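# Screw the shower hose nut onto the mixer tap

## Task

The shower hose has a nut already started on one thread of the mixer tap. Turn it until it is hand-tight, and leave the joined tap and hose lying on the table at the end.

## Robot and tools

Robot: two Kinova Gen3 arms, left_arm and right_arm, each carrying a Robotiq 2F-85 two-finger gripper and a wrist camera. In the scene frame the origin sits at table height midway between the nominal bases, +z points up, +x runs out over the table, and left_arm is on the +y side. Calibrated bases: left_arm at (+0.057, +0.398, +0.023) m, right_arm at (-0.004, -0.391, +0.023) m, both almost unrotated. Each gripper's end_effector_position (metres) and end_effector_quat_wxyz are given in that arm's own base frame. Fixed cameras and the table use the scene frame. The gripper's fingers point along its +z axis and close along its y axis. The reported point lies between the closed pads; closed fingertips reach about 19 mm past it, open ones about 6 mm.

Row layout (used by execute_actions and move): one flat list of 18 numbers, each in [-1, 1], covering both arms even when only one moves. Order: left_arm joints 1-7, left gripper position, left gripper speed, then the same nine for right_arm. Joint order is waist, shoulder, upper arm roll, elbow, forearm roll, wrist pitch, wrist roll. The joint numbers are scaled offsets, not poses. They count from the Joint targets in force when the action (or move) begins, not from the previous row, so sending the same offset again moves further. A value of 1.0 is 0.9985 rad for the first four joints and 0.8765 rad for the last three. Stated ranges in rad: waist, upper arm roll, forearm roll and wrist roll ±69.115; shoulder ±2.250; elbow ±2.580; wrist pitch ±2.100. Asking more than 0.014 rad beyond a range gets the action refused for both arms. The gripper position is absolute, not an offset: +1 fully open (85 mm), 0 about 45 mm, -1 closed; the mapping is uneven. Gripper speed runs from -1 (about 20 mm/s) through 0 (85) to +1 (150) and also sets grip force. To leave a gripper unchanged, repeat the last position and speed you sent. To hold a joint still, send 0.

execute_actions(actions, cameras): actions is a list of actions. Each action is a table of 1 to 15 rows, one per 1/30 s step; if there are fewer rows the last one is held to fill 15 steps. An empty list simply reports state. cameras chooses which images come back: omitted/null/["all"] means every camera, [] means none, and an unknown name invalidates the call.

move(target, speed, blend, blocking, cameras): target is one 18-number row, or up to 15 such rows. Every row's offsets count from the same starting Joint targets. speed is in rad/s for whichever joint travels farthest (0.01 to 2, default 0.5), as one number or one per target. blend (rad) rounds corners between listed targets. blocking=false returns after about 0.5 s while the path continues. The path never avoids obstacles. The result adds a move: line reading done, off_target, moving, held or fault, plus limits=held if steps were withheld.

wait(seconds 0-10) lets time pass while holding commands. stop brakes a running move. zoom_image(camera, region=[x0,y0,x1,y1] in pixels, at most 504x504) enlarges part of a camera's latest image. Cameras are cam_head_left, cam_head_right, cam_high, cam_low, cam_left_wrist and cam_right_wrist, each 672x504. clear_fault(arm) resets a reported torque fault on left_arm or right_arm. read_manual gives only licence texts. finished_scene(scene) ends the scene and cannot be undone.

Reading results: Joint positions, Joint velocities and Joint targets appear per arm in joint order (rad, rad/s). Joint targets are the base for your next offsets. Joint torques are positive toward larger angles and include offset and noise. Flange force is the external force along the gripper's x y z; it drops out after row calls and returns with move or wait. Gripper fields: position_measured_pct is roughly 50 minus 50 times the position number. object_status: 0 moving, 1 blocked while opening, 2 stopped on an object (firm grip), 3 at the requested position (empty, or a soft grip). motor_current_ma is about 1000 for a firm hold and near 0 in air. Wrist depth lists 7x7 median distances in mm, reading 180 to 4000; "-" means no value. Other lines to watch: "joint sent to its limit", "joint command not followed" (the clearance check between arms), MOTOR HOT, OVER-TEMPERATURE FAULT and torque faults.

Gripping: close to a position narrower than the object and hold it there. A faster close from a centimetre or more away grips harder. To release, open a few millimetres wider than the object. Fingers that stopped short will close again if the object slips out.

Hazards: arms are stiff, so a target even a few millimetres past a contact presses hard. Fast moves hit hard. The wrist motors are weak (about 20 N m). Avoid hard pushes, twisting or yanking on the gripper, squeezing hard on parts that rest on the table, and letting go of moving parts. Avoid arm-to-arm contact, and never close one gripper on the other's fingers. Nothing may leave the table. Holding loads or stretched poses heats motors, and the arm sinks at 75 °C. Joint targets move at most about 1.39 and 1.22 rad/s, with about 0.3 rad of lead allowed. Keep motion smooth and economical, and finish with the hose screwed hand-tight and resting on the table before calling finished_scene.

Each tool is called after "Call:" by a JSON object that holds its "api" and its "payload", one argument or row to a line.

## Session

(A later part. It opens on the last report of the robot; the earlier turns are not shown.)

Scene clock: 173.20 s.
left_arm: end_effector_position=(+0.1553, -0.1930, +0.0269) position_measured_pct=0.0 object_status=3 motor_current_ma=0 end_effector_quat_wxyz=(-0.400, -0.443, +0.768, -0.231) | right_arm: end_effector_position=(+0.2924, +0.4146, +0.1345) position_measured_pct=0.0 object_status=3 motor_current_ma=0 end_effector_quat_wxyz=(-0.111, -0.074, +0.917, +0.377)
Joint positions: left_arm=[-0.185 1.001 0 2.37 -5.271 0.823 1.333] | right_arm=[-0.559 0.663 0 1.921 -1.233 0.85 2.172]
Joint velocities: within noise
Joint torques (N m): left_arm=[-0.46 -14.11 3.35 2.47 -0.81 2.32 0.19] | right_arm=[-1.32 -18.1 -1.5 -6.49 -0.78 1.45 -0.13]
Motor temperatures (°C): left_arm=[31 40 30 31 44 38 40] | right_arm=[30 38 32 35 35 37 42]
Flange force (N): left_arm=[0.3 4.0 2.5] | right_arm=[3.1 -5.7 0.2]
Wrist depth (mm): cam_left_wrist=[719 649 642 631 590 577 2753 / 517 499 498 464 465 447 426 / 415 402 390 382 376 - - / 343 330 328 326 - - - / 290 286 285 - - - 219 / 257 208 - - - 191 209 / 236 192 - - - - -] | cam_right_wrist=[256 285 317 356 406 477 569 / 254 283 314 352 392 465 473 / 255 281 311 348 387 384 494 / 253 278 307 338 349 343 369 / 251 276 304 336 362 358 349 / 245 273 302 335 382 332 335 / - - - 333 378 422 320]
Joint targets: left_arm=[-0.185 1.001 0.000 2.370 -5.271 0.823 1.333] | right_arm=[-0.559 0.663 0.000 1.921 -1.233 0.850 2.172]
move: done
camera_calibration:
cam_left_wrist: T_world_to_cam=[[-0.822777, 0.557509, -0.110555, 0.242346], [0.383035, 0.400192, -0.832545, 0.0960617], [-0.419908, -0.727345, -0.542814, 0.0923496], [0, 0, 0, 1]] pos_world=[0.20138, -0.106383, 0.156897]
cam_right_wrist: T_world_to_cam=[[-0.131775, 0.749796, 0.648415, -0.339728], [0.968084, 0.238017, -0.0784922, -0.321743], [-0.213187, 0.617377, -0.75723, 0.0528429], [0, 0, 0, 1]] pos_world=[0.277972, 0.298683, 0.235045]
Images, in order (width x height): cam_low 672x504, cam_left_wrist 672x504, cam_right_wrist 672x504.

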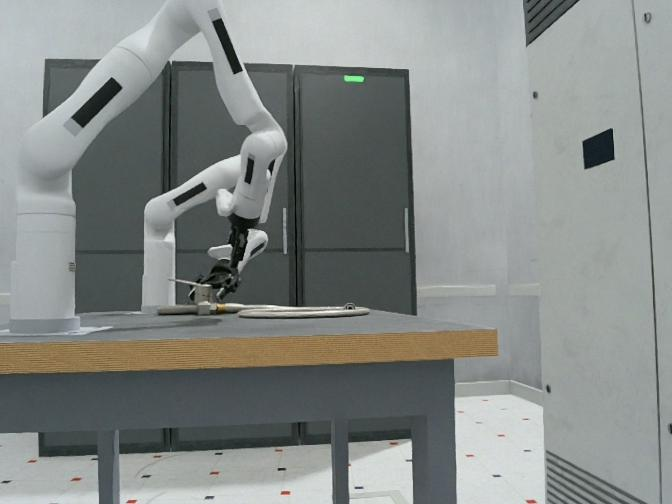

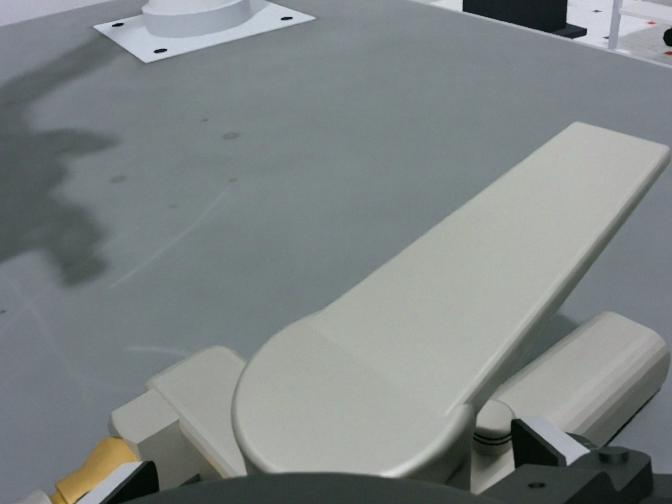

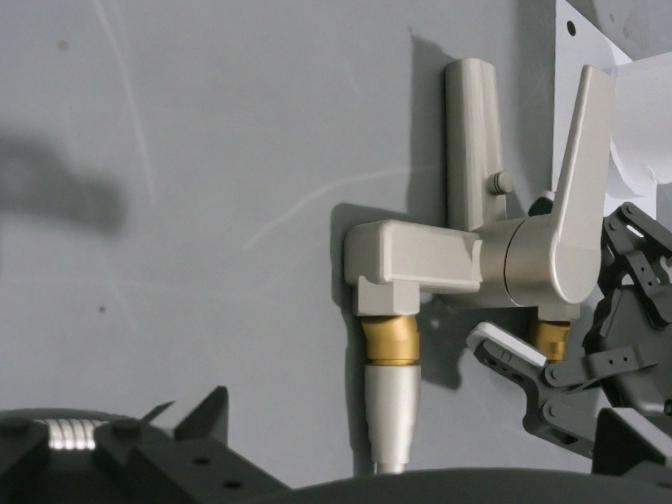

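Call:
{"api": "move", "payload": {
  "target": [0, 0, 0, 0, 0, 0, 0, -0.3, -1, 0, 0, 0, 0, 0, 0, 0, 1, 1],
  "cameras": ["cam_left_wrist", "cam_right_wrist", "cam_low"]
}}

Scene clock: 179.33 s.
left_arm: end_effector_position=(+0.1553, -0.1930, +0.0269) position_measured_pct=48.5 object_status=0 motor_current_ma=1000 end_effector_quat_wxyz=(-0.400, -0.443, +0.768, -0.231) | right_arm: end_effector_position=(+0.2924, +0.4146, +0.1345) position_measured_pct=0.0 object_status=3 motor_current_ma=0 end_effector_quat_wxyz=(-0.111, -0.074, +0.917, +0.377)
Joint positions: left_arm=[-0.185 1.001 0 2.37 -5.271 0.823 1.333] | right_arm=[-0.559 0.663 0 1.921 -1.233 0.85 2.172]
Joint velocities: within noise
Joint torques (N m): left_arm=[1.37 -11.25 3.56 0.17 0.42 0.19 0.36] | right_arm=[-1.28 -18.16 -1.61 -6.44 -0.77 1.57 -0.11]
Motor temperatures (°C): left_arm=[31 40 30 32 44 38 40] | right_arm=[30 38 32 35 35 37 42]
Flange force (N): left_arm=[8.4 8.3 -14.0] | right_arm=[2.9 -5.6 0.5]
Wrist depth (mm): cam_left_wrist=[742 649 654 637 598 2740 2577 / 529 520 502 473 473 445 432 / 423 409 393 388 385 - - / 347 335 333 336 - - 288 / 294 288 290 - - - 255 / 260 210 - - - 197 218 / 237 194 - - - - 212] | cam_right_wrist=[256 285 317 357 405 475 569 / 254 283 314 353 392 463 470 / 255 281 311 349 385 381 498 / 253 278 308 336 348 342 362 / 250 275 305 335 352 343 348 / 245 273 302 332 381 414 334 / - - - 333 377 422 529]
Joint targets: left_arm=[-0.185 1.001 0.000 2.370 -5.271 0.823 1.333] | right_arm=[-0.559 0.663 0.000 1.921 -1.233 0.850 2.172]
move: done
camera_calibration:
cam_left_wrist: T_world_to_cam=[[-0.822747, 0.55756, -0.110516, 0.242339], [0.382984, 0.400103, -0.832611, 0.096073], [-0.420013, -0.727354, -0.54272, 0.0923548], [0, 0, 0, 1]] pos_world=[0.201379, -0.106383, 0.156897]
cam_right_wrist: T_world_to_cam=[[-0.131775, 0.749796, 0.648415, -0.339728], [0.968084, 0.238017, -0.0784922, -0.321743], [-0.213187, 0.617377, -0.75723, 0.0528429], [0, 0, 0, 1]] pos_world=[0.277972, 0.298683, 0.235045]
Images, in order (width x height): cam_low 672x504, cam_left_wrist 672x504, cam_right_wrist 672x504.

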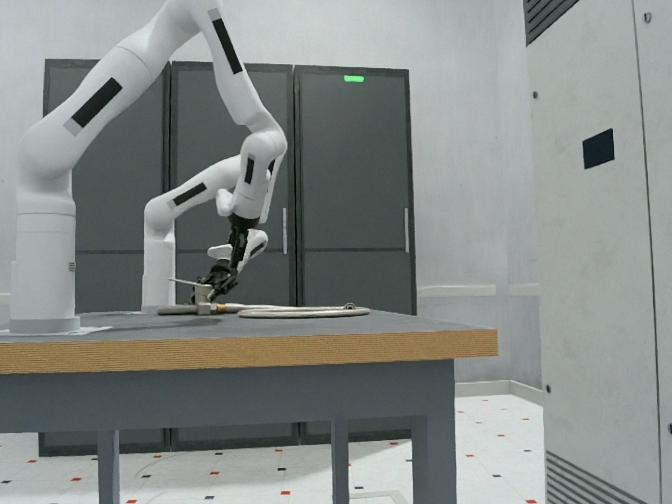

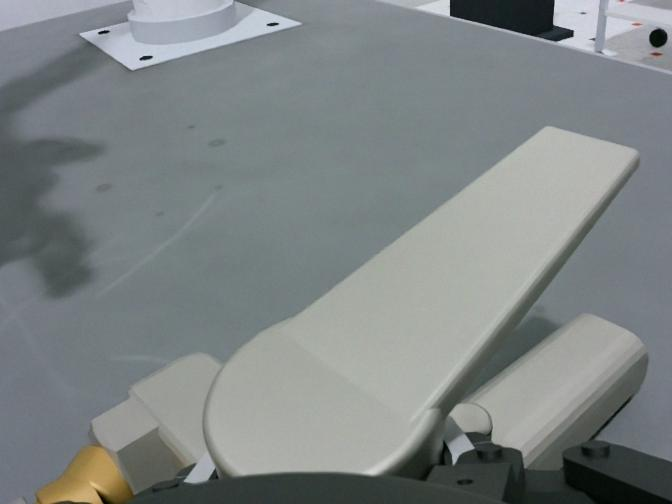

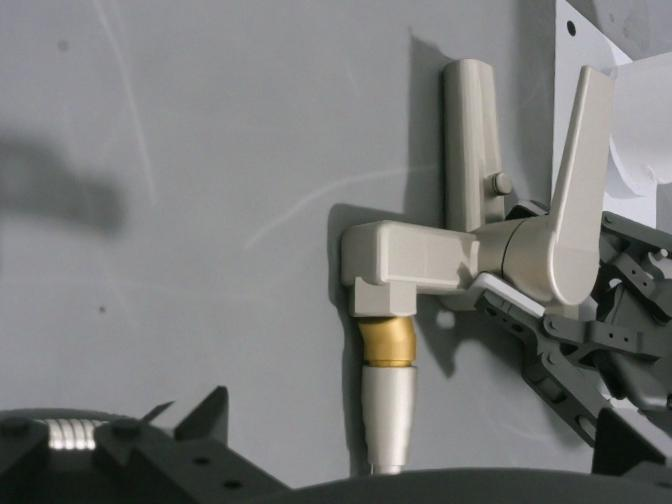

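Call:
{"api": "move", "payload": {
  "target": [0, -0.2770, 0, 0.0346, -0.1781, 0.1658, 0.2847, -0.3, -1, 0, 0, 0, 0, 0, 0, 0, 1, 1],
  "speed": 0.2
}}

Scene clock: 186.10 s.
left_arm: end_effector_position=(+0.1554, -0.1933, +0.1070) position_measured_pct=48.5 object_status=2 motor_current_ma=1000 end_effector_quat_wxyz=(-0.400, -0.444, +0.768, -0.231) | right_arm: end_effector_position=(+0.2924, +0.4146, +0.1345) position_measured_pct=0.0 object_status=3 motor_current_ma=0 end_effector_quat_wxyz=(-0.111, -0.074, +0.917, +0.377)
Joint positions: left_arm=[-0.185 0.725 0 2.404 -5.427 0.968 1.582] | right_arm=[-0.559 0.663 0 1.921 -1.233 0.85 2.172]
Joint velocities: within noise
Joint torques (N m): left_arm=[-0.47 -14.18 4.76 2.4 -0.42 5.57 0.13] | right_arm=[-1.33 -18.18 -1.49 -6.46 -0.77 1.44 -0.09]
Motor temperatures (°C): left_arm=[31 40 30 31 44 38 40] | right_arm=[30 38 32 35 35 37 42]
Flange force (N): left_arm=[-11.3 3.2 10.7] | right_arm=[2.8 -5.7 0.3]
Wrist depth (mm): cam_left_wrist=[2610 679 690 3247 3017 2819 2729 / 782 715 691 683 647 2293 2377 / 611 602 568 545 551 - - / 505 488 480 476 - - - / 437 423 424 - - - 365 / 378 215 - - - 197 211 / 341 194 - - - - 300] | cam_right_wrist=[256 285 317 356 407 460 571 / 255 283 314 353 401 438 469 / 255 280 311 349 397 434 321 / 253 279 308 344 380 268 290 / 250 275 305 341 379 267 290 / 245 273 302 338 382 267 516 / - - - 334 377 265 529]
Joint targets: left_arm=[-0.185 0.725 0.000 2.404 -5.427 0.968 1.582] | right_arm=[-0.559 0.663 0.000 1.921 -1.233 0.850 2.172]
move: done
camera_calibration:
cam_left_wrist: T_world_to_cam=[[-0.82323, 0.556871, -0.110398, 0.251371], [0.382294, 0.400017, -0.832969, 0.162937], [-0.419695, -0.72793, -0.542194, 0.135422], [0, 0, 0, 1]] pos_world=[0.201482, -0.106581, 0.236897]
cam_right_wrist: T_world_to_cam=[[-0.131775, 0.749796, 0.648415, -0.339728], [0.968084, 0.238017, -0.0784922, -0.321743], [-0.213187, 0.617377, -0.75723, 0.0528429], [0, 0, 0, 1]] pos_world=[0.277972, 0.298683, 0.235045]

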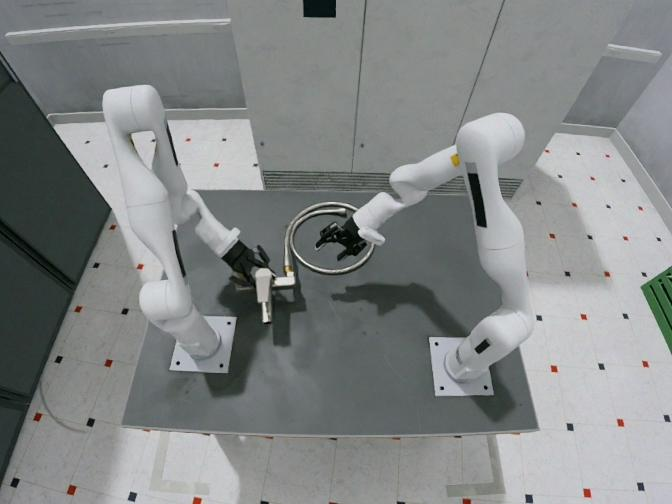

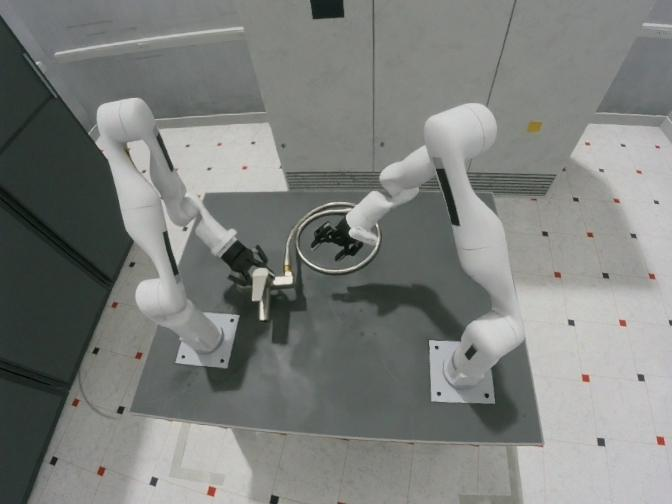

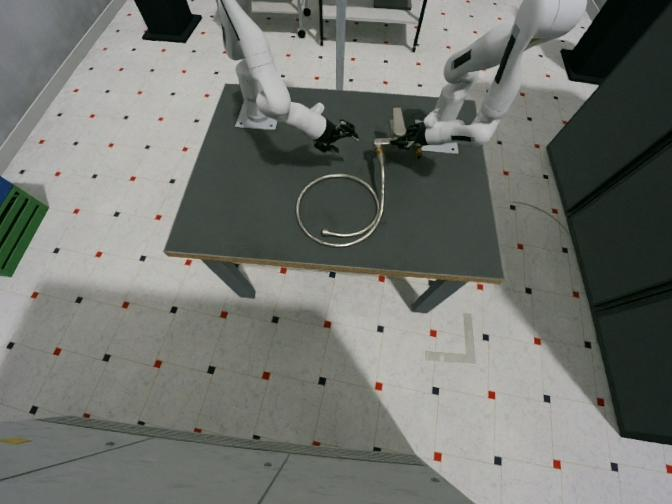

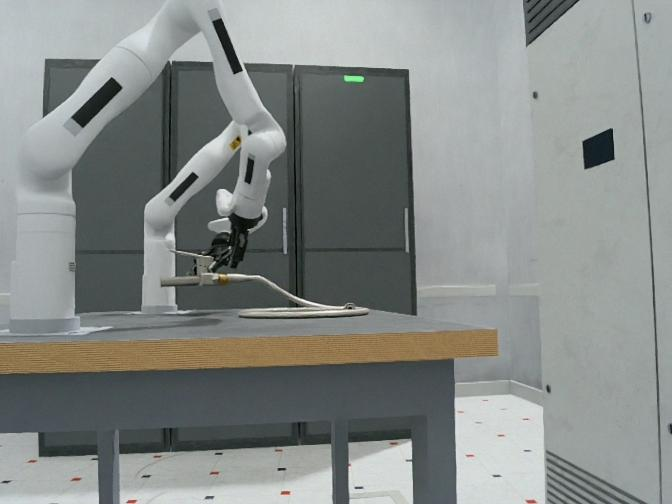

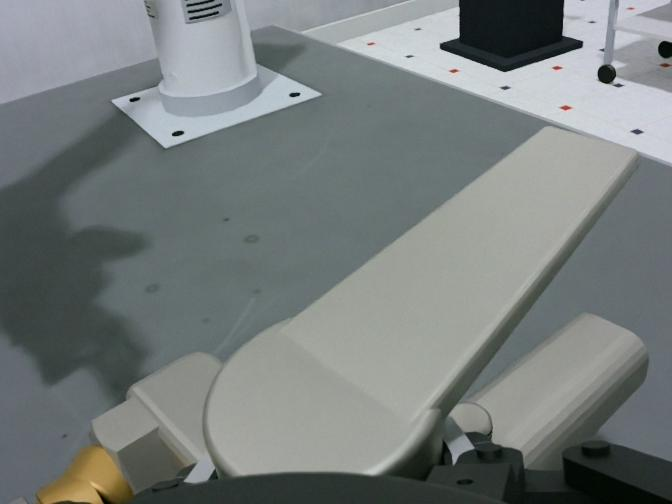

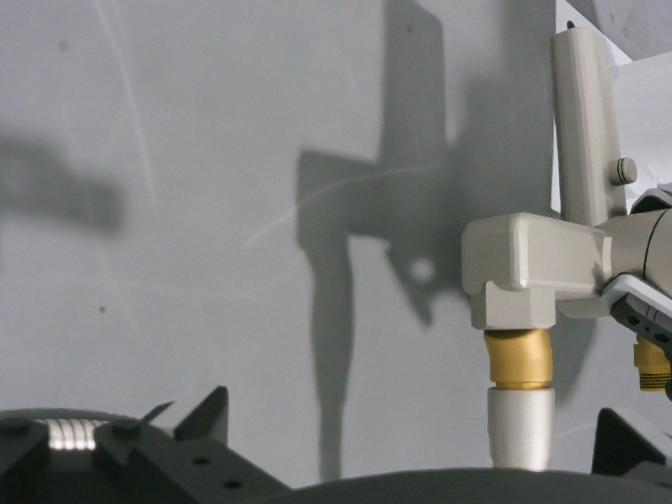

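Call:
{"api": "zoom_image", "payload": {
  "camera": "cam_right_wrist",
  "region": [450, 200, 672, 480]
}}

Call:
{"api": "zoom_image", "payload": {
  "camera": "cam_low",
  "region": [150, 230, 290, 330]
}}

Scaled by 1.800.

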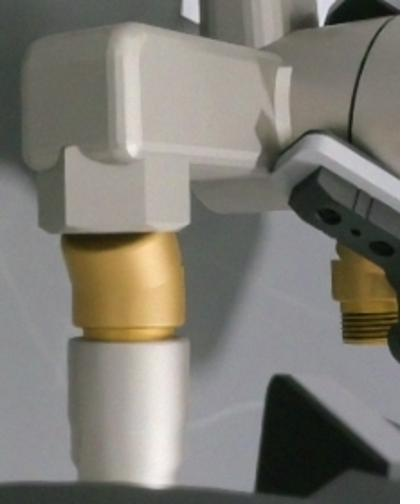

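Scaled by 3.600 from the camera's 672x504 image, which has a finer 960x720 frame.

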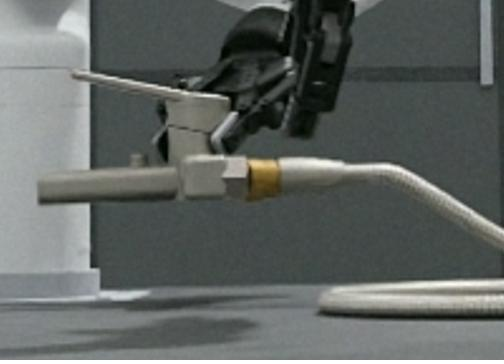

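Call:
{"api": "move", "payload": {
  "target": [0, 0, 0, 0, 0, 0, 0, -0.3, -1, 0.1463, 0.6845, 0, -0.3003, -0.4119, 0.8177, 0.9078, 0.3, 1],
  "speed": 0.7
}}

Scene clock: 240.57 s.
left_arm: end_effector_position=(+0.1555, -0.1933, +0.1070) position_measured_pct=48.5 object_status=2 motor_current_ma=1000 end_effector_quat_wxyz=(-0.400, -0.444, +0.768, -0.231) | right_arm: end_effector_position=(+0.3167, +0.4521, +0.0692) position_measured_pct=35.1 object_status=3 motor_current_ma=0 end_effector_quat_wxyz=(-0.137, -0.137, +0.693, +0.694)
Joint positions: left_arm=[-0.185 0.725 0 2.404 -5.427 0.968 1.582] | right_arm=[-0.413 1.346 0 1.621 -1.594 1.567 2.968]
Joint velocities: within noise
Joint torques (N m): left_arm=[-0.43 -14.19 4.77 2.42 -0.41 5.57 0.16] | right_arm=[-1.3 -22 -2.99 -3.03 -0.23 2.81 -0.18]
Motor temperatures (°C): left_arm=[31 39 30 31 44 39 40] | right_arm=[30 38 32 35 35 37 42]
Flange force (N): left_arm=[-11.4 3.2 10.6] | right_arm=[5.2 -0.3 -2.2]
Wrist depth (mm): cam_left_wrist=[2650 684 691 3266 3199 2863 2714 / 778 717 690 679 641 2350 2346 / 610 599 567 544 547 - - / 504 486 480 479 - - - / 438 424 424 - - - 364 / 378 214 - - - 197 211 / 340 194 - - - - 300] | cam_right_wrist=[- 216 361 715 3091 3121 3170 / - 221 374 517 325 511 529 / - 226 335 526 236 324 523 / - 231 400 - 234 297 1708 / - 215 414 - 237 301 401 / - 220 431 - 234 300 350 / - - 460 - 233 - -]
Joint targets: left_arm=[-0.185 0.725 0.000 2.404 -5.427 0.968 1.582] | right_arm=[-0.413 1.346 0.000 1.621 -1.594 1.567 2.968]
move: done
camera_calibration:
cam_left_wrist: T_world_to_cam=[[-0.823224, 0.556857, -0.110514, 0.251396], [0.382422, 0.400054, -0.832893, 0.162897], [-0.41959, -0.72792, -0.542288, 0.135424], [0, 0, 0, 1]] pos_world=[0.201482, -0.106581, 0.236897]
cam_right_wrist: T_world_to_cam=[[-0.0887252, 0.0616268, 0.994148, -0.0487432], [0.936449, 0.345249, 0.0621739, -0.407516], [-0.339397, 0.936486, -0.0883427, -0.165185], [0, 0, 0, 1]] pos_world=[0.32123, 0.298391, 0.059202]

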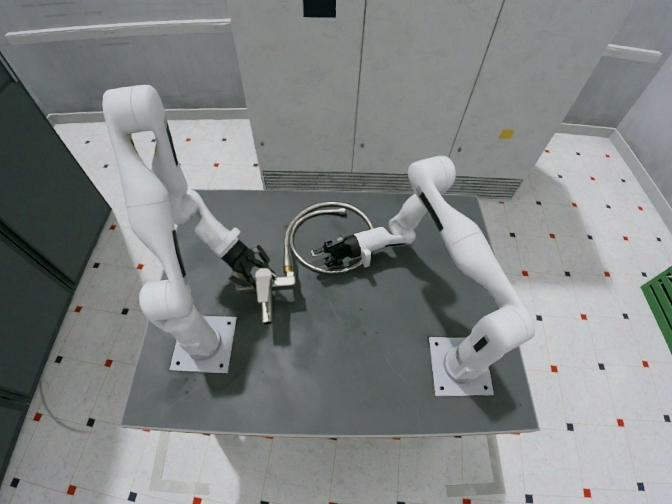

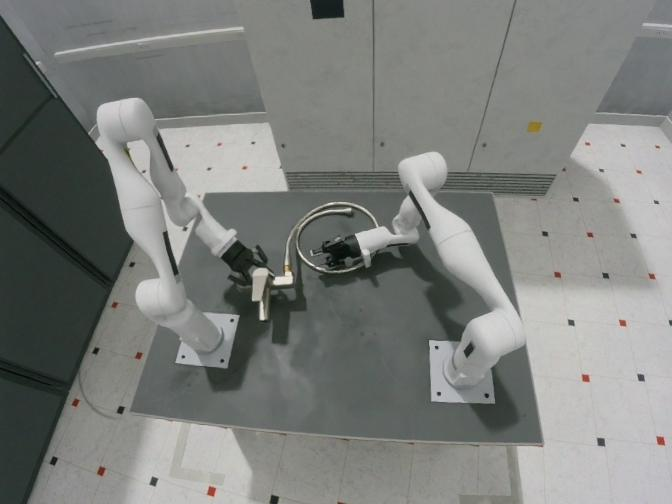

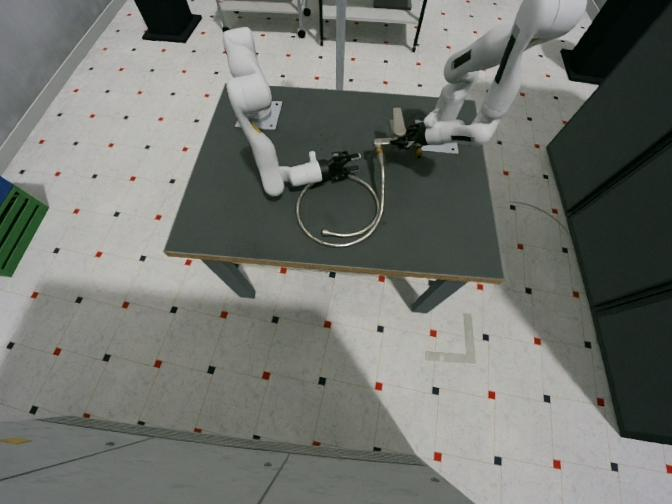

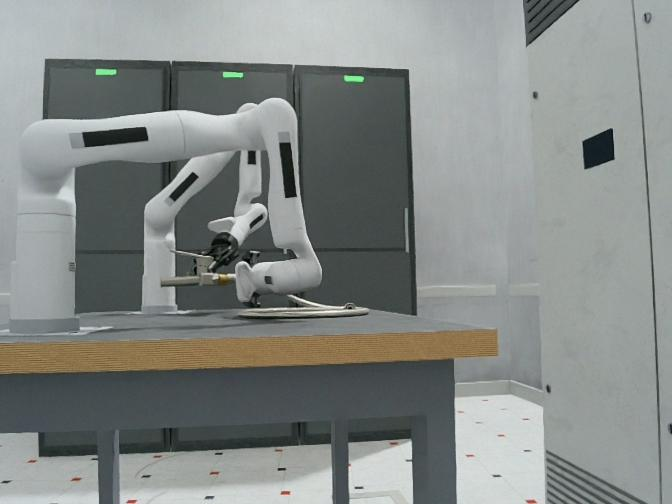

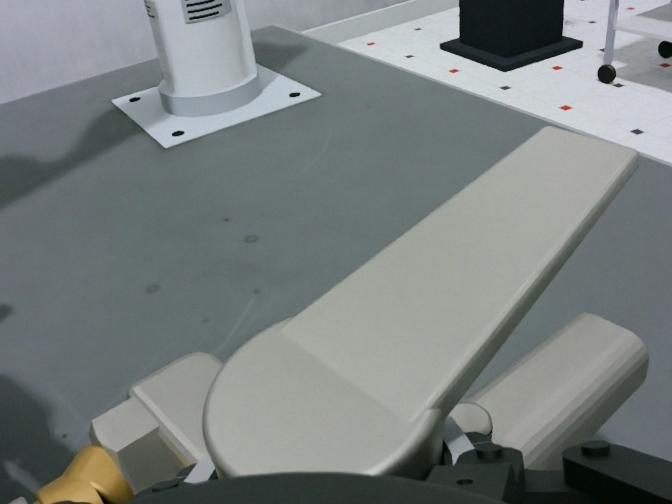

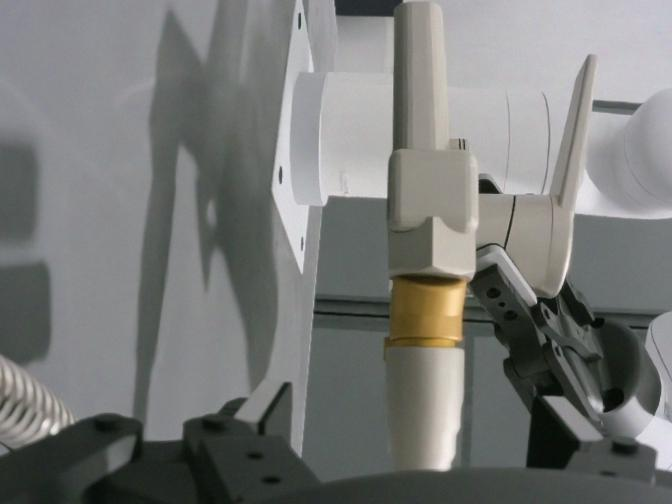

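Call:
{"api": "zoom_image", "payload": {
  "camera": "cam_right_wrist",
  "region": [360, 260, 500, 480]
}}

Call:
{"api": "zoom_image", "payload": {
  "camera": "cam_right_wrist",
  "region": [220, 300, 672, 504]
}}

Scaled by 2.291.

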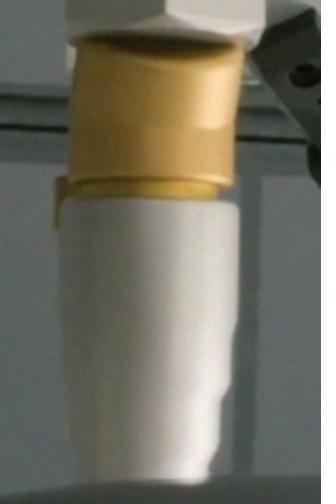

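Scaled by 1.115.

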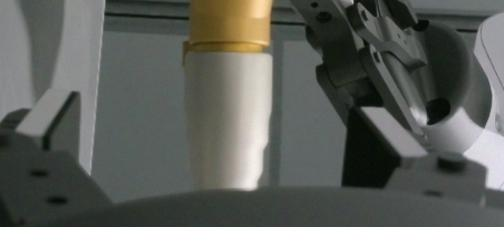

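Call:
{"api": "move", "payload": {
  "target": [0, 0, 0, 0, 0, 0, 0, -0.3, -1, -0.1565, -0.3076, 0, -0.0388, 0.4233, -0.3681, -0.7534, 0.3, 1],
  "speed": 0.8,
  "cameras": ["cam_right_wrist"]
}}

Call:
{"api": "move", "payload": {
  "target": [0, 0, 0, 0, 0, 0, 0, -0.3, -1, -0.1565, -0.3076, 0, -0.0388, 0.4233, -0.3681, -0.7534, 0.3, 1],
  "speed": 0.8,
  "cameras": ["cam_right_wrist", "cam_low"]
}}

Call:
{"api": "zoom_image", "payload": {
  "camera": "cam_right_wrist",
  "region": [360, 260, 500, 480]
}}

Scene clock: 271.03 s.
left_arm: end_effector_position=(+0.1555, -0.1933, +0.1070) position_measured_pct=48.5 object_status=2 motor_current_ma=1000 end_effector_quat_wxyz=(-0.400, -0.444, +0.768, -0.231) | right_arm: end_effector_position=(+0.2687, +0.4722, +0.0888) position_measured_pct=35.1 object_status=3 motor_current_ma=0 end_effector_quat_wxyz=(-0.252, -0.176, +0.830, +0.466)
Joint positions: left_arm=[-0.185 0.725 0 2.404 -5.427 0.968 1.582] | right_arm=[-0.569 1.039 0 1.582 -1.223 1.244 2.307]
Joint velocities: within noise
Joint torques (N m): left_arm=[-0.43 -14.17 4.74 2.45 -0.46 5.56 0.16] | right_arm=[-1.23 -22.15 -2.36 -5.45 -0.97 2.21 -0.14]
Motor temperatures (°C): left_arm=[31 39 30 31 44 39 40] | right_arm=[30 38 32 35 35 37 42]
Flange force (N): left_arm=[-11.3 3.1 10.7] | right_arm=[4.4 -3.6 -0.2]
Wrist depth (mm): cam_left_wrist=[2633 676 687 3295 3136 2802 2673 / 784 714 697 679 643 2303 2351 / 611 600 570 546 549 - - / 507 487 481 479 - - - / 431 422 424 - - - 364 / 258 214 - - - 197 211 / 334 194 - - - - 301] | cam_right_wrist=[217 254 308 392 517 3824 3613 / 214 247 296 372 507 2792 2766 / 210 239 289 357 463 312 2896 / 207 239 280 343 439 294 459 / 202 234 275 332 216 273 277 / 197 226 271 323 203 213 234 / - - - - 200 - -]
Joint targets: left_arm=[-0.185 0.725 0.000 2.404 -5.427 0.968 1.582] | right_arm=[-0.569 1.039 0.000 1.582 -1.223 1.244 2.307]
move: done
camera_calibration:
cam_right_wrist: T_world_to_cam=[[-0.156383, 0.532955, 0.831567, -0.263621], [0.826822, 0.531187, -0.184949, -0.40716], [-0.540287, 0.658634, -0.523728, 0.0253203], [0, 0, 0, 1]] pos_world=[0.309103, 0.340099, 0.157176]
Images, in order (width x height): cam_right_wrist 672x504.

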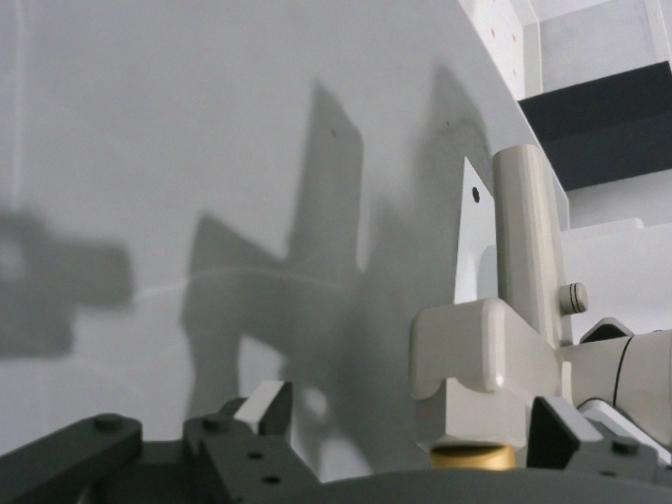

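Scene clock: 272.30 s.
left_arm: end_effector_position=(+0.1555, -0.1933, +0.1070) position_measured_pct=48.5 object_status=2 motor_current_ma=1000 end_effector_quat_wxyz=(-0.400, -0.444, +0.768, -0.231) | right_arm: end_effector_position=(+0.3097, +0.4916, +0.1477) position_measured_pct=35.1 object_status=3 motor_current_ma=0 end_effector_quat_wxyz=(-0.127, -0.117, +0.939, +0.297)
Joint positions: left_arm=[-0.185 0.725 0 2.404 -5.427 0.968 1.582] | right_arm=[-0.726 0.732 0 1.544 -0.852 0.922 1.647]
Joint velocities: within noise
Joint torques (N m): left_arm=[-0.39 -14.15 4.77 2.42 -0.42 5.58 0.15] | right_arm=[-1.39 -21.23 -1.46 -8.38 -0.94 0.6 -0.1]
Motor temperatures (°C): left_arm=[31 39 30 31 44 39 40] | right_arm=[30 38 32 35 35 37 42]
Flange force (N): left_arm=[-11.3 3.3 10.6] | right_arm=[2.2 -5.3 0.5]
Wrist depth (mm): cam_left_wrist=[2583 684 687 3254 3081 2886 2673 / 782 714 691 681 641 2344 2322 / 608 599 567 545 548 - - / 506 488 480 479 - - - / 437 423 424 - - - 365 / 378 215 - - - 197 211 / 339 194 - - - - 301] | cam_right_wrist=[276 298 326 355 391 300 491 / 274 298 323 351 381 290 278 / 272 292 319 336 234 258 232 / 270 294 316 336 234 253 236 / 267 290 314 336 235 410 229 / 260 285 313 326 229 408 232 / 268 - 312 - 228 414 -]
Joint targets: left_arm=[-0.185 0.725 0.000 2.404 -5.427 0.968 1.582] | right_arm=[-0.726 0.732 0.000 1.544 -0.852 0.922 1.647]
move: done
camera_calibration:
cam_right_wrist: T_world_to_cam=[[-0.226497, 0.822319, 0.522006, -0.391312], [0.940256, 0.324464, -0.103156, -0.386014], [-0.2542, 0.467454, -0.846681, 0.118629], [0, 0, 0, 1]] pos_world=[0.304477, 0.391578, 0.264888]
Images, in order (width x height): cam_low 672x504, cam_right_wrist 672x504.

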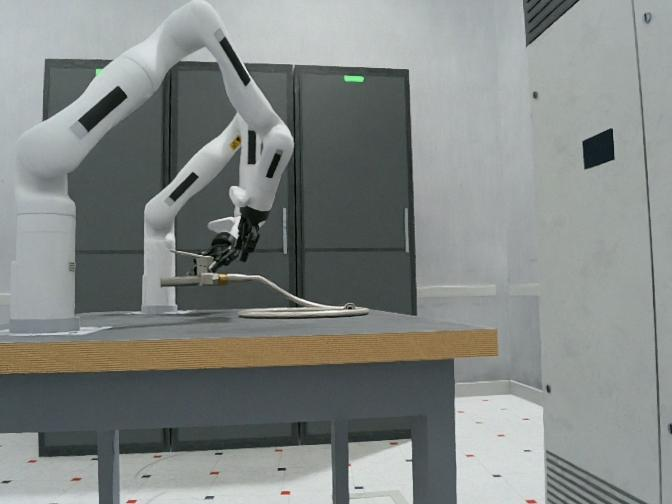

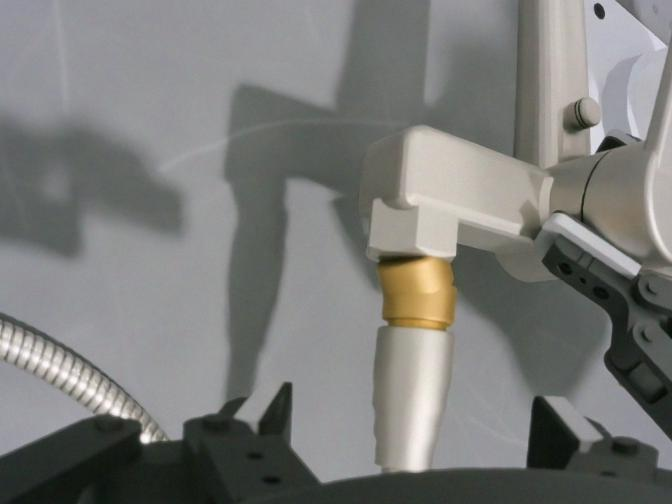

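Scaled by 2.291.

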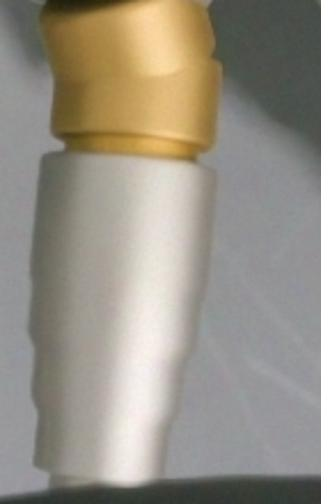

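Call:
{"api": "move", "payload": {
  "target": [0,0,0,0,0,0,0,-0.3,-1, -0.0933,0.0884,0,0.0488,-0.1733,-0.2037,0.1055,0.3,1],
  "speed": 0.4,
  "cameras": ["cam_right_wrist","cam_low"]
}}

Scene clock: 324.53 s.
left_arm: end_effector_position=(+0.1555, -0.1933, +0.1070) position_measured_pct=48.5 object_status=2 motor_current_ma=1000 end_effector_quat_wxyz=(-0.400, -0.444, +0.768, -0.231) | right_arm: end_effector_position=(+0.2877, +0.5321, +0.0910) position_measured_pct=35.1 object_status=3 motor_current_ma=0 end_effector_quat_wxyz=(-0.109, -0.102, +0.941, +0.304)
Joint positions: left_arm=[-0.185 0.725 0 2.404 -5.427 0.968 1.582] | right_arm=[-0.819 0.82 -0.001 1.592 -1.004 0.743 1.739]
Joint velocities: within noise
Joint torques (N m): left_arm=[-0.42 -14.18 4.78 2.47 -0.42 5.58 0.14] | right_arm=[-1.2 -21.96 -1.41 -7.96 -0.7 0.69 -0.13]
Motor temperatures (°C): left_arm=[31 39 30 31 44 39 40] | right_arm=[30 39 32 35 35 37 42]
Flange force (N): left_arm=[-11.4 3.1 10.5] | right_arm=[2.8 -5.8 0.2]
Wrist depth (mm): cam_left_wrist=[2602 680 690 3209 3119 2858 2703 / 785 718 685 678 640 2301 2339 / 608 599 565 546 548 - - / 505 488 481 478 - - - / 438 424 423 - - - 364 / 377 215 - - - 197 211 / 339 194 - - - - 301] | cam_right_wrist=[221 238 260 285 312 217 209 / 220 239 259 278 310 209 203 / 218 237 257 - - 184 185 / 216 235 255 - - 204 - / 214 233 253 - - 338 - / 213 229 253 - - 335 365 / - - - - - 338 -]
Joint targets: left_arm=[-0.185 0.725 0.000 2.404 -5.427 0.968 1.582] | right_arm=[-0.819 0.820 0.000 1.592 -1.004 0.743 1.739]
move: done
camera_calibration:
cam_right_wrist: T_world_to_cam=[[-0.204148, 0.824833, 0.527232, -0.40829], [0.955062, 0.286041, -0.0776934, -0.370381], [-0.214894, 0.487679, -0.846162, 0.0239701], [0, 0, 0, 1]] pos_world=[0.275536, 0.431025, 0.20677]
Images, in order (width x height): cam_low 672x504, cam_right_wrist 672x504.

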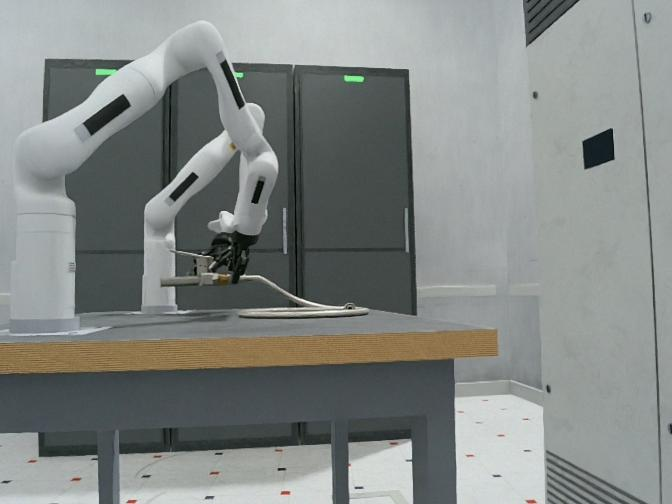

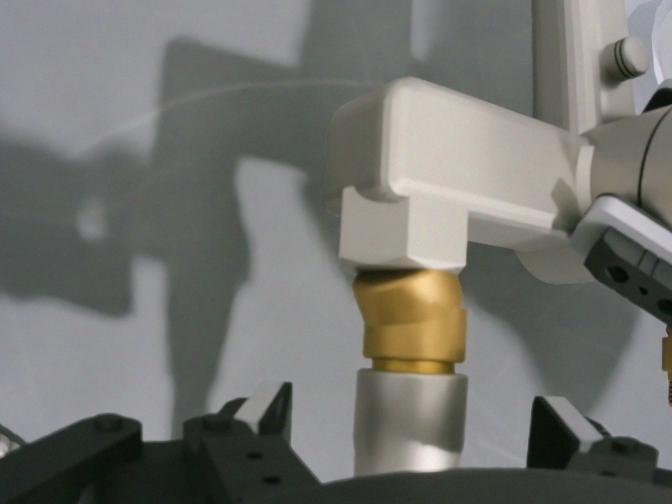

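Call:
{"api": "zoom_image", "payload": {
  "camera": "cam_right_wrist",
  "region": [200, 250, 600, 504]
}}

Scaled by 1.260.

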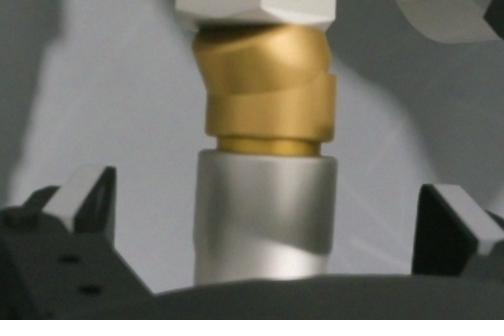

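Call:
{"api": "move", "payload": {
  "target": [0,0,0,0,0,0,0,-0.3,-1, -0.0311,0.0295,0,0.0162,-0.0577,-0.0679,0.0352,0.3,1],
  "speed": 0.2,
  "cameras": ["cam_right_wrist"]
}}

Call:
{"api": "zoom_image", "payload": {
  "camera": "cam_right_wrist",
  "region": [200, 250, 600, 504]
}}

Scene clock: 332.37 s.
left_arm: end_effector_position=(+0.1555, -0.1933, +0.1070) position_measured_pct=48.5 object_status=2 motor_current_ma=1000 end_effector_quat_wxyz=(-0.400, -0.444, +0.768, -0.231) | right_arm: end_effector_position=(+0.2802, +0.5409, +0.0703) position_measured_pct=35.1 object_status=3 motor_current_ma=0 end_effector_quat_wxyz=(-0.102, -0.095, +0.943, +0.301)
Joint positions: left_arm=[-0.185 0.725 0 2.404 -5.427 0.968 1.582] | right_arm=[-0.85 0.85 0 1.609 -1.054 0.684 1.77]
Joint velocities: within noise
Joint torques (N m): left_arm=[-0.43 -14.19 4.8 2.43 -0.45 5.59 0.13] | right_arm=[-1.28 -22.12 -1.47 -7.65 -0.69 0.66 -0.08]
Motor temperatures (°C): left_arm=[31 39 30 31 44 39 40] | right_arm=[30 39 32 35 35 37 42]
Flange force (N): left_arm=[-11.4 3.2 10.8] | right_arm=[2.1 -5.5 -0.2]
Wrist depth (mm): cam_left_wrist=[2636 681 686 3278 3118 2914 2680 / 781 715 686 680 641 2307 2337 / 611 601 566 545 549 - - / 506 485 480 478 - - - / 437 424 422 - - - 364 / 379 215 - - - 197 210 / - 194 - - - - 300] | cam_right_wrist=[202 217 235 256 280 299 184 / 201 216 233 - 279 - - / 200 214 231 - - - - / 198 213 229 - - - - / 198 212 228 242 - - - / 196 210 227 - - - 342 / - - - - - - -]
Joint targets: left_arm=[-0.185 0.725 0.000 2.404 -5.427 0.968 1.582] | right_arm=[-0.850 0.850 0.000 1.609 -1.054 0.684 1.770]
move: done
camera_calibration:
cam_right_wrist: T_world_to_cam=[[-0.196875, 0.831832, 0.518937, -0.411525], [0.960365, 0.270148, -0.0686902, -0.360869], [-0.197329, 0.484846, -0.852048, -0.00240354], [0, 0, 0, 1]] pos_world=[0.265073, 0.440973, 0.186719]
Images, in order (width x height): cam_right_wrist 672x504.

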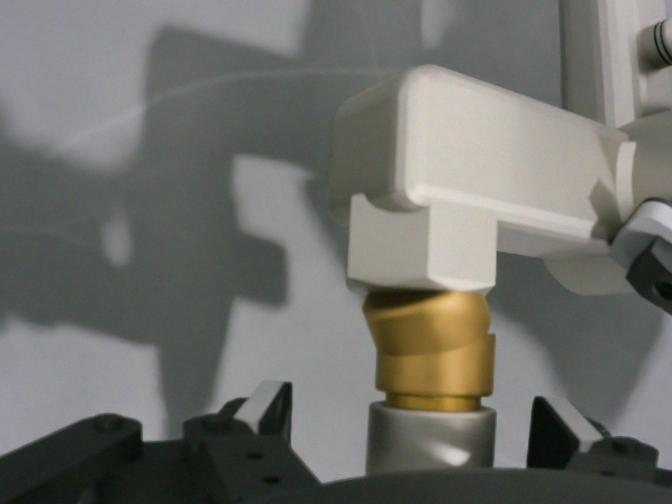

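Scaled by 1.260.

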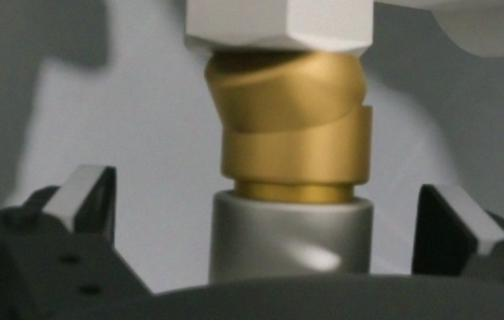

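Call:
{"api": "move", "payload": {
  "target": [0,0,0,0,0,0,0,-0.3,-1, 0.1550,0.1672,0,0.1679,-0.7754,0.3747,1.0,0.3,1],
  "speed": 0.6,
  "cameras": ["cam_right_wrist"]
}}

Call:
{"api": "zoom_image", "payload": {
  "camera": "cam_right_wrist",
  "region": [200, 250, 600, 504]
}}

Call:
{"api": "move", "payload": {
  "target": [0,0,0,0,0,0,0,-0.3,-1, 0.0675,0.3173,0,-0.1118,-0.1472,0.5815,0.4461,0.3,1],
  "speed": 0.6,
  "cameras": ["cam_right_wrist"]
}}

Call:
{"api": "zoom_image", "payload": {
  "camera": "cam_right_wrist",
  "region": [200, 250, 600, 504]
}}

Scene clock: 353.83 s.
left_arm: end_effector_position=(+0.1555, -0.1933, +0.1070) position_measured_pct=48.5 object_status=2 motor_current_ma=1000 end_effector_quat_wxyz=(-0.400, -0.444, +0.768, -0.231) | right_arm: end_effector_position=(+0.2799, +0.5411, +0.0705) position_measured_pct=35.1 object_status=3 motor_current_ma=0 end_effector_quat_wxyz=(-0.116, -0.099, +0.846, +0.511)
Joint positions: left_arm=[-0.185 0.725 0 2.404 -5.427 0.968 1.582] | right_arm=[-0.695 1.016 0 1.776 -1.734 1.012 2.647]
Joint velocities: within noise
Joint torques (N m): left_arm=[-0.44 -14.2 4.74 2.4 -0.43 5.55 0.14] | right_arm=[-1.28 -21.7 -2.29 -5.36 -0.47 2.39 -0.17]
Motor temperatures (°C): left_arm=[31 39 30 31 44 39 40] | right_arm=[30 39 32 35 35 37 42]
Flange force (N): left_arm=[-11.4 3.2 10.7] | right_arm=[4.3 -3.9 -2.3]
Wrist depth (mm): cam_left_wrist=[2627 680 686 3192 3104 2819 2687 / 784 721 689 676 641 2349 2290 / 612 601 567 544 549 - - / 506 488 480 479 - - - / 439 424 425 - - - 364 / 380 215 - - - 197 211 / - 194 - - - - 300] | cam_right_wrist=[186 205 246 308 363 209 365 / - 204 245 293 362 204 357 / - 203 243 - - - 184 / - 202 242 - - - - / - 201 241 - - - - / - 200 249 - - - - / - - - - - - -]
Joint targets: left_arm=[-0.185 0.725 0.000 2.404 -5.427 0.968 1.582] | right_arm=[-0.695 1.016 0.000 1.776 -1.734 1.012 2.647]
move: done
camera_calibration:
cam_right_wrist: T_world_to_cam=[[-0.130713, 0.515778, 0.846692, -0.282313], [0.958883, 0.282767, -0.0242199, -0.37019], [-0.251909, 0.808713, -0.531532, -0.18504], [0, 0, 0, 1]] pos_world=[0.271453, 0.399932, 0.131712]
Images, in order (width x height): cam_right_wrist 672x504.

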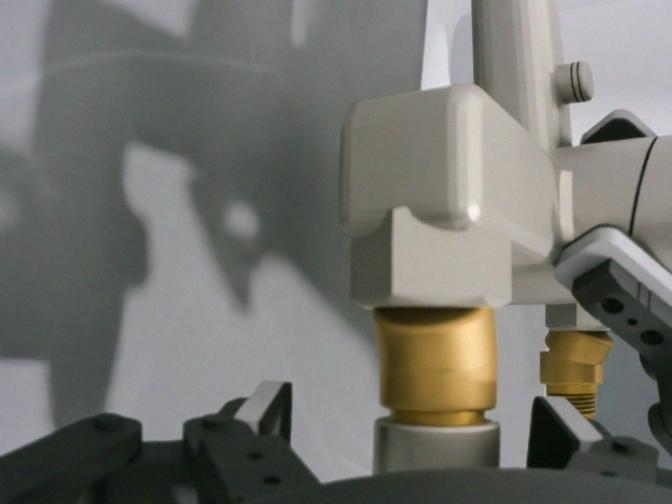

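Scaled by 1.260.

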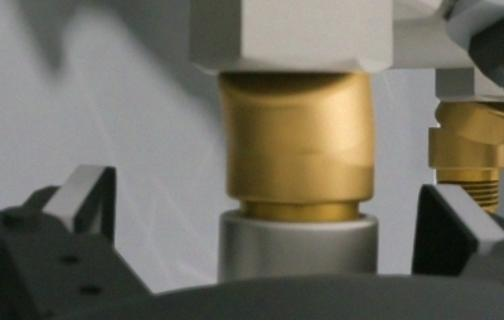

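Scene clock: 355.10 s.
left_arm: end_effector_position=(+0.1555, -0.1933, +0.1070) position_measured_pct=48.5 object_status=2 motor_current_ma=1000 end_effector_quat_wxyz=(-0.400, -0.444, +0.768, -0.231) | right_arm: end_effector_position=(+0.2800, +0.5411, +0.0706) position_measured_pct=35.1 object_status=3 motor_current_ma=0 end_effector_quat_wxyz=(-0.105, -0.129, +0.698, +0.697)
Joint positions: left_arm=[-0.185 0.725 0 2.404 -5.427 0.968 1.582] | right_arm=[-0.628 1.333 0 1.665 -1.863 1.522 3.038]
Joint velocities: within noise
Joint torques (N m): left_arm=[-0.42 -14.18 4.78 2.43 -0.43 5.57 0.17] | right_arm=[-1.29 -22.25 -2.8 -3.6 -0.12 2.84 -0.18]
Motor temperatures (°C): left_arm=[31 39 30 31 44 39 40] | right_arm=[30 39 32 35 35 37 42]
Flange force (N): left_arm=[-11.4 3.3 10.7] | right_arm=[4.7 0.3 -3.4]
Wrist depth (mm): cam_left_wrist=[2664 678 686 3142 3072 2931 2645 / 786 714 692 679 642 2331 2349 / 612 600 569 544 548 - - / 508 490 479 479 - - - / 428 424 424 - - - 364 / 378 215 - - - 197 210 / - 194 - - - - 300] | cam_right_wrist=[- 209 329 414 221 415 2893 / - 215 310 414 216 401 397 / - 220 359 - - - 203 / - 228 389 - - - 196 / - 219 363 - - 198 205 / - 228 446 - - 206 216 / - - - - 1475 - -]
Joint targets: left_arm=[-0.185 0.725 0.000 2.404 -5.427 0.968 1.582] | right_arm=[-0.628 1.333 0.000 1.665 -1.863 1.522 3.038]
move: done
camera_calibration:
cam_right_wrist: T_world_to_cam=[[-0.118552, 0.0629484, 0.990951, -0.0509673], [0.952239, 0.290038, 0.0954965, -0.380841], [-0.281402, 0.954943, -0.0943264, -0.286657], [0, 0, 0, 1]] pos_world=[0.275944, 0.387408, 0.0598358]
Images, in order (width x height): cam_right_wrist 672x504.

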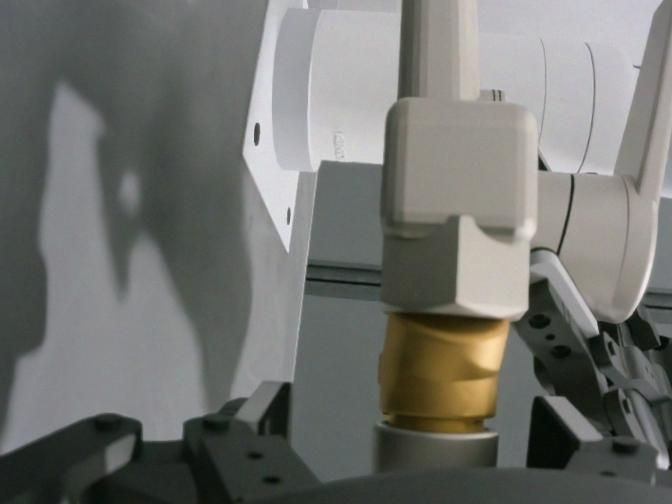

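Scaled by 1.260.

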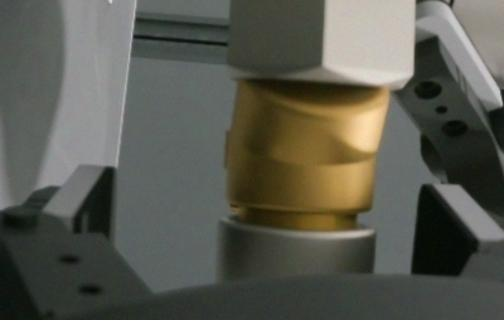

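Call:
{"api": "zoom_image", "payload": {
  "camera": "cam_right_wrist",
  "region": [360, 370, 520, 475]
}}

Scaled by 3.150.

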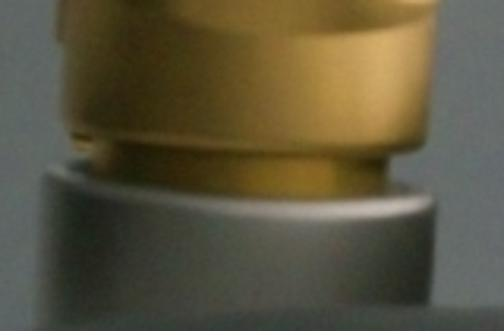

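Call:
{"api": "move", "payload": {
  "target": [0,0,0,0,0,0,0,-0.3,-1, 0.0054,-0.0103,0,-0.0217,0.0179,-0.0095,-0.0280,0.3,1],
  "speed": 0.3,
  "cameras": ["cam_right_wrist"]
}}

Call:
{"api": "zoom_image", "payload": {
  "camera": "cam_right_wrist",
  "region": [200, 250, 600, 504]
}}

Scene clock: 410.03 s.
left_arm: end_effector_position=(+0.1555, -0.1933, +0.1070) position_measured_pct=48.5 object_status=2 motor_current_ma=1000 end_effector_quat_wxyz=(-0.400, -0.444, +0.768, -0.231) | right_arm: end_effector_position=(+0.2860, +0.5433, +0.0758) position_measured_pct=35.1 object_status=3 motor_current_ma=0 end_effector_quat_wxyz=(-0.105, -0.134, +0.697, +0.696)
Joint positions: left_arm=[-0.185 0.725 0 2.404 -5.427 0.968 1.582] | right_arm=[-0.622 1.323 0 1.643 -1.847 1.514 3.013]
Joint velocities: within noise
Joint torques (N m): left_arm=[-0.41 -14.21 4.78 2.43 -0.45 5.56 0.14] | right_arm=[-1.22 -22.43 -2.92 -3.69 -0.19 2.78 -0.17]
Motor temperatures (°C): left_arm=[31 39 29 31 44 39 40] | right_arm=[30 39 32 35 35 37 42]
Flange force (N): left_arm=[-11.4 3.2 10.7] | right_arm=[4.3 0.0 -3.2]
Wrist depth (mm): cam_left_wrist=[2657 680 690 3215 3063 2835 2671 / 787 716 689 678 639 2273 2329 / 611 599 566 543 552 - - / 504 488 482 479 - - - / 433 423 423 - - - 364 / 378 214 - - - 197 211 / - 194 - - - - 301] | cam_right_wrist=[- 212 335 414 221 414 417 / - 223 356 - - 401 234 / - 233 342 - - - 202 / - 244 359 - - 198 197 / 195 255 387 - - 202 212 / 201 250 423 - 1518 204 235 / - - - - 1466 - -]
Joint targets: left_arm=[-0.185 0.725 0.000 2.404 -5.427 0.968 1.582] | right_arm=[-0.622 1.323 0.000 1.643 -1.847 1.514 3.013]
move: done
camera_calibration:
cam_right_wrist: T_world_to_cam=[[-0.125922, 0.0611507, 0.990154, -0.0525056], [0.949019, 0.298166, 0.102276, -0.391697], [-0.288976, 0.952553, -0.0955789, -0.282991], [0, 0, 0, 1]] pos_world=[0.283339, 0.389565, 0.065002]
Images, in order (width x height): cam_right_wrist 672x504.

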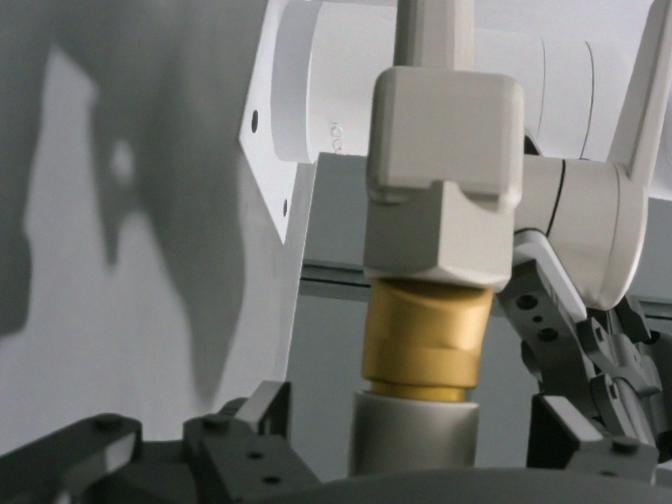

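Scaled by 1.260.

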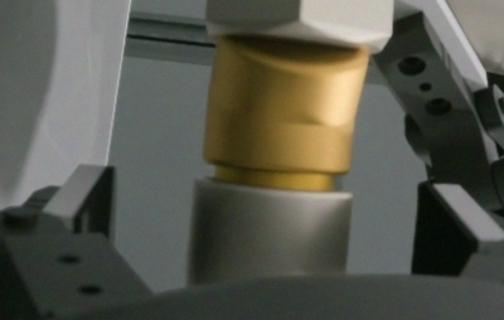

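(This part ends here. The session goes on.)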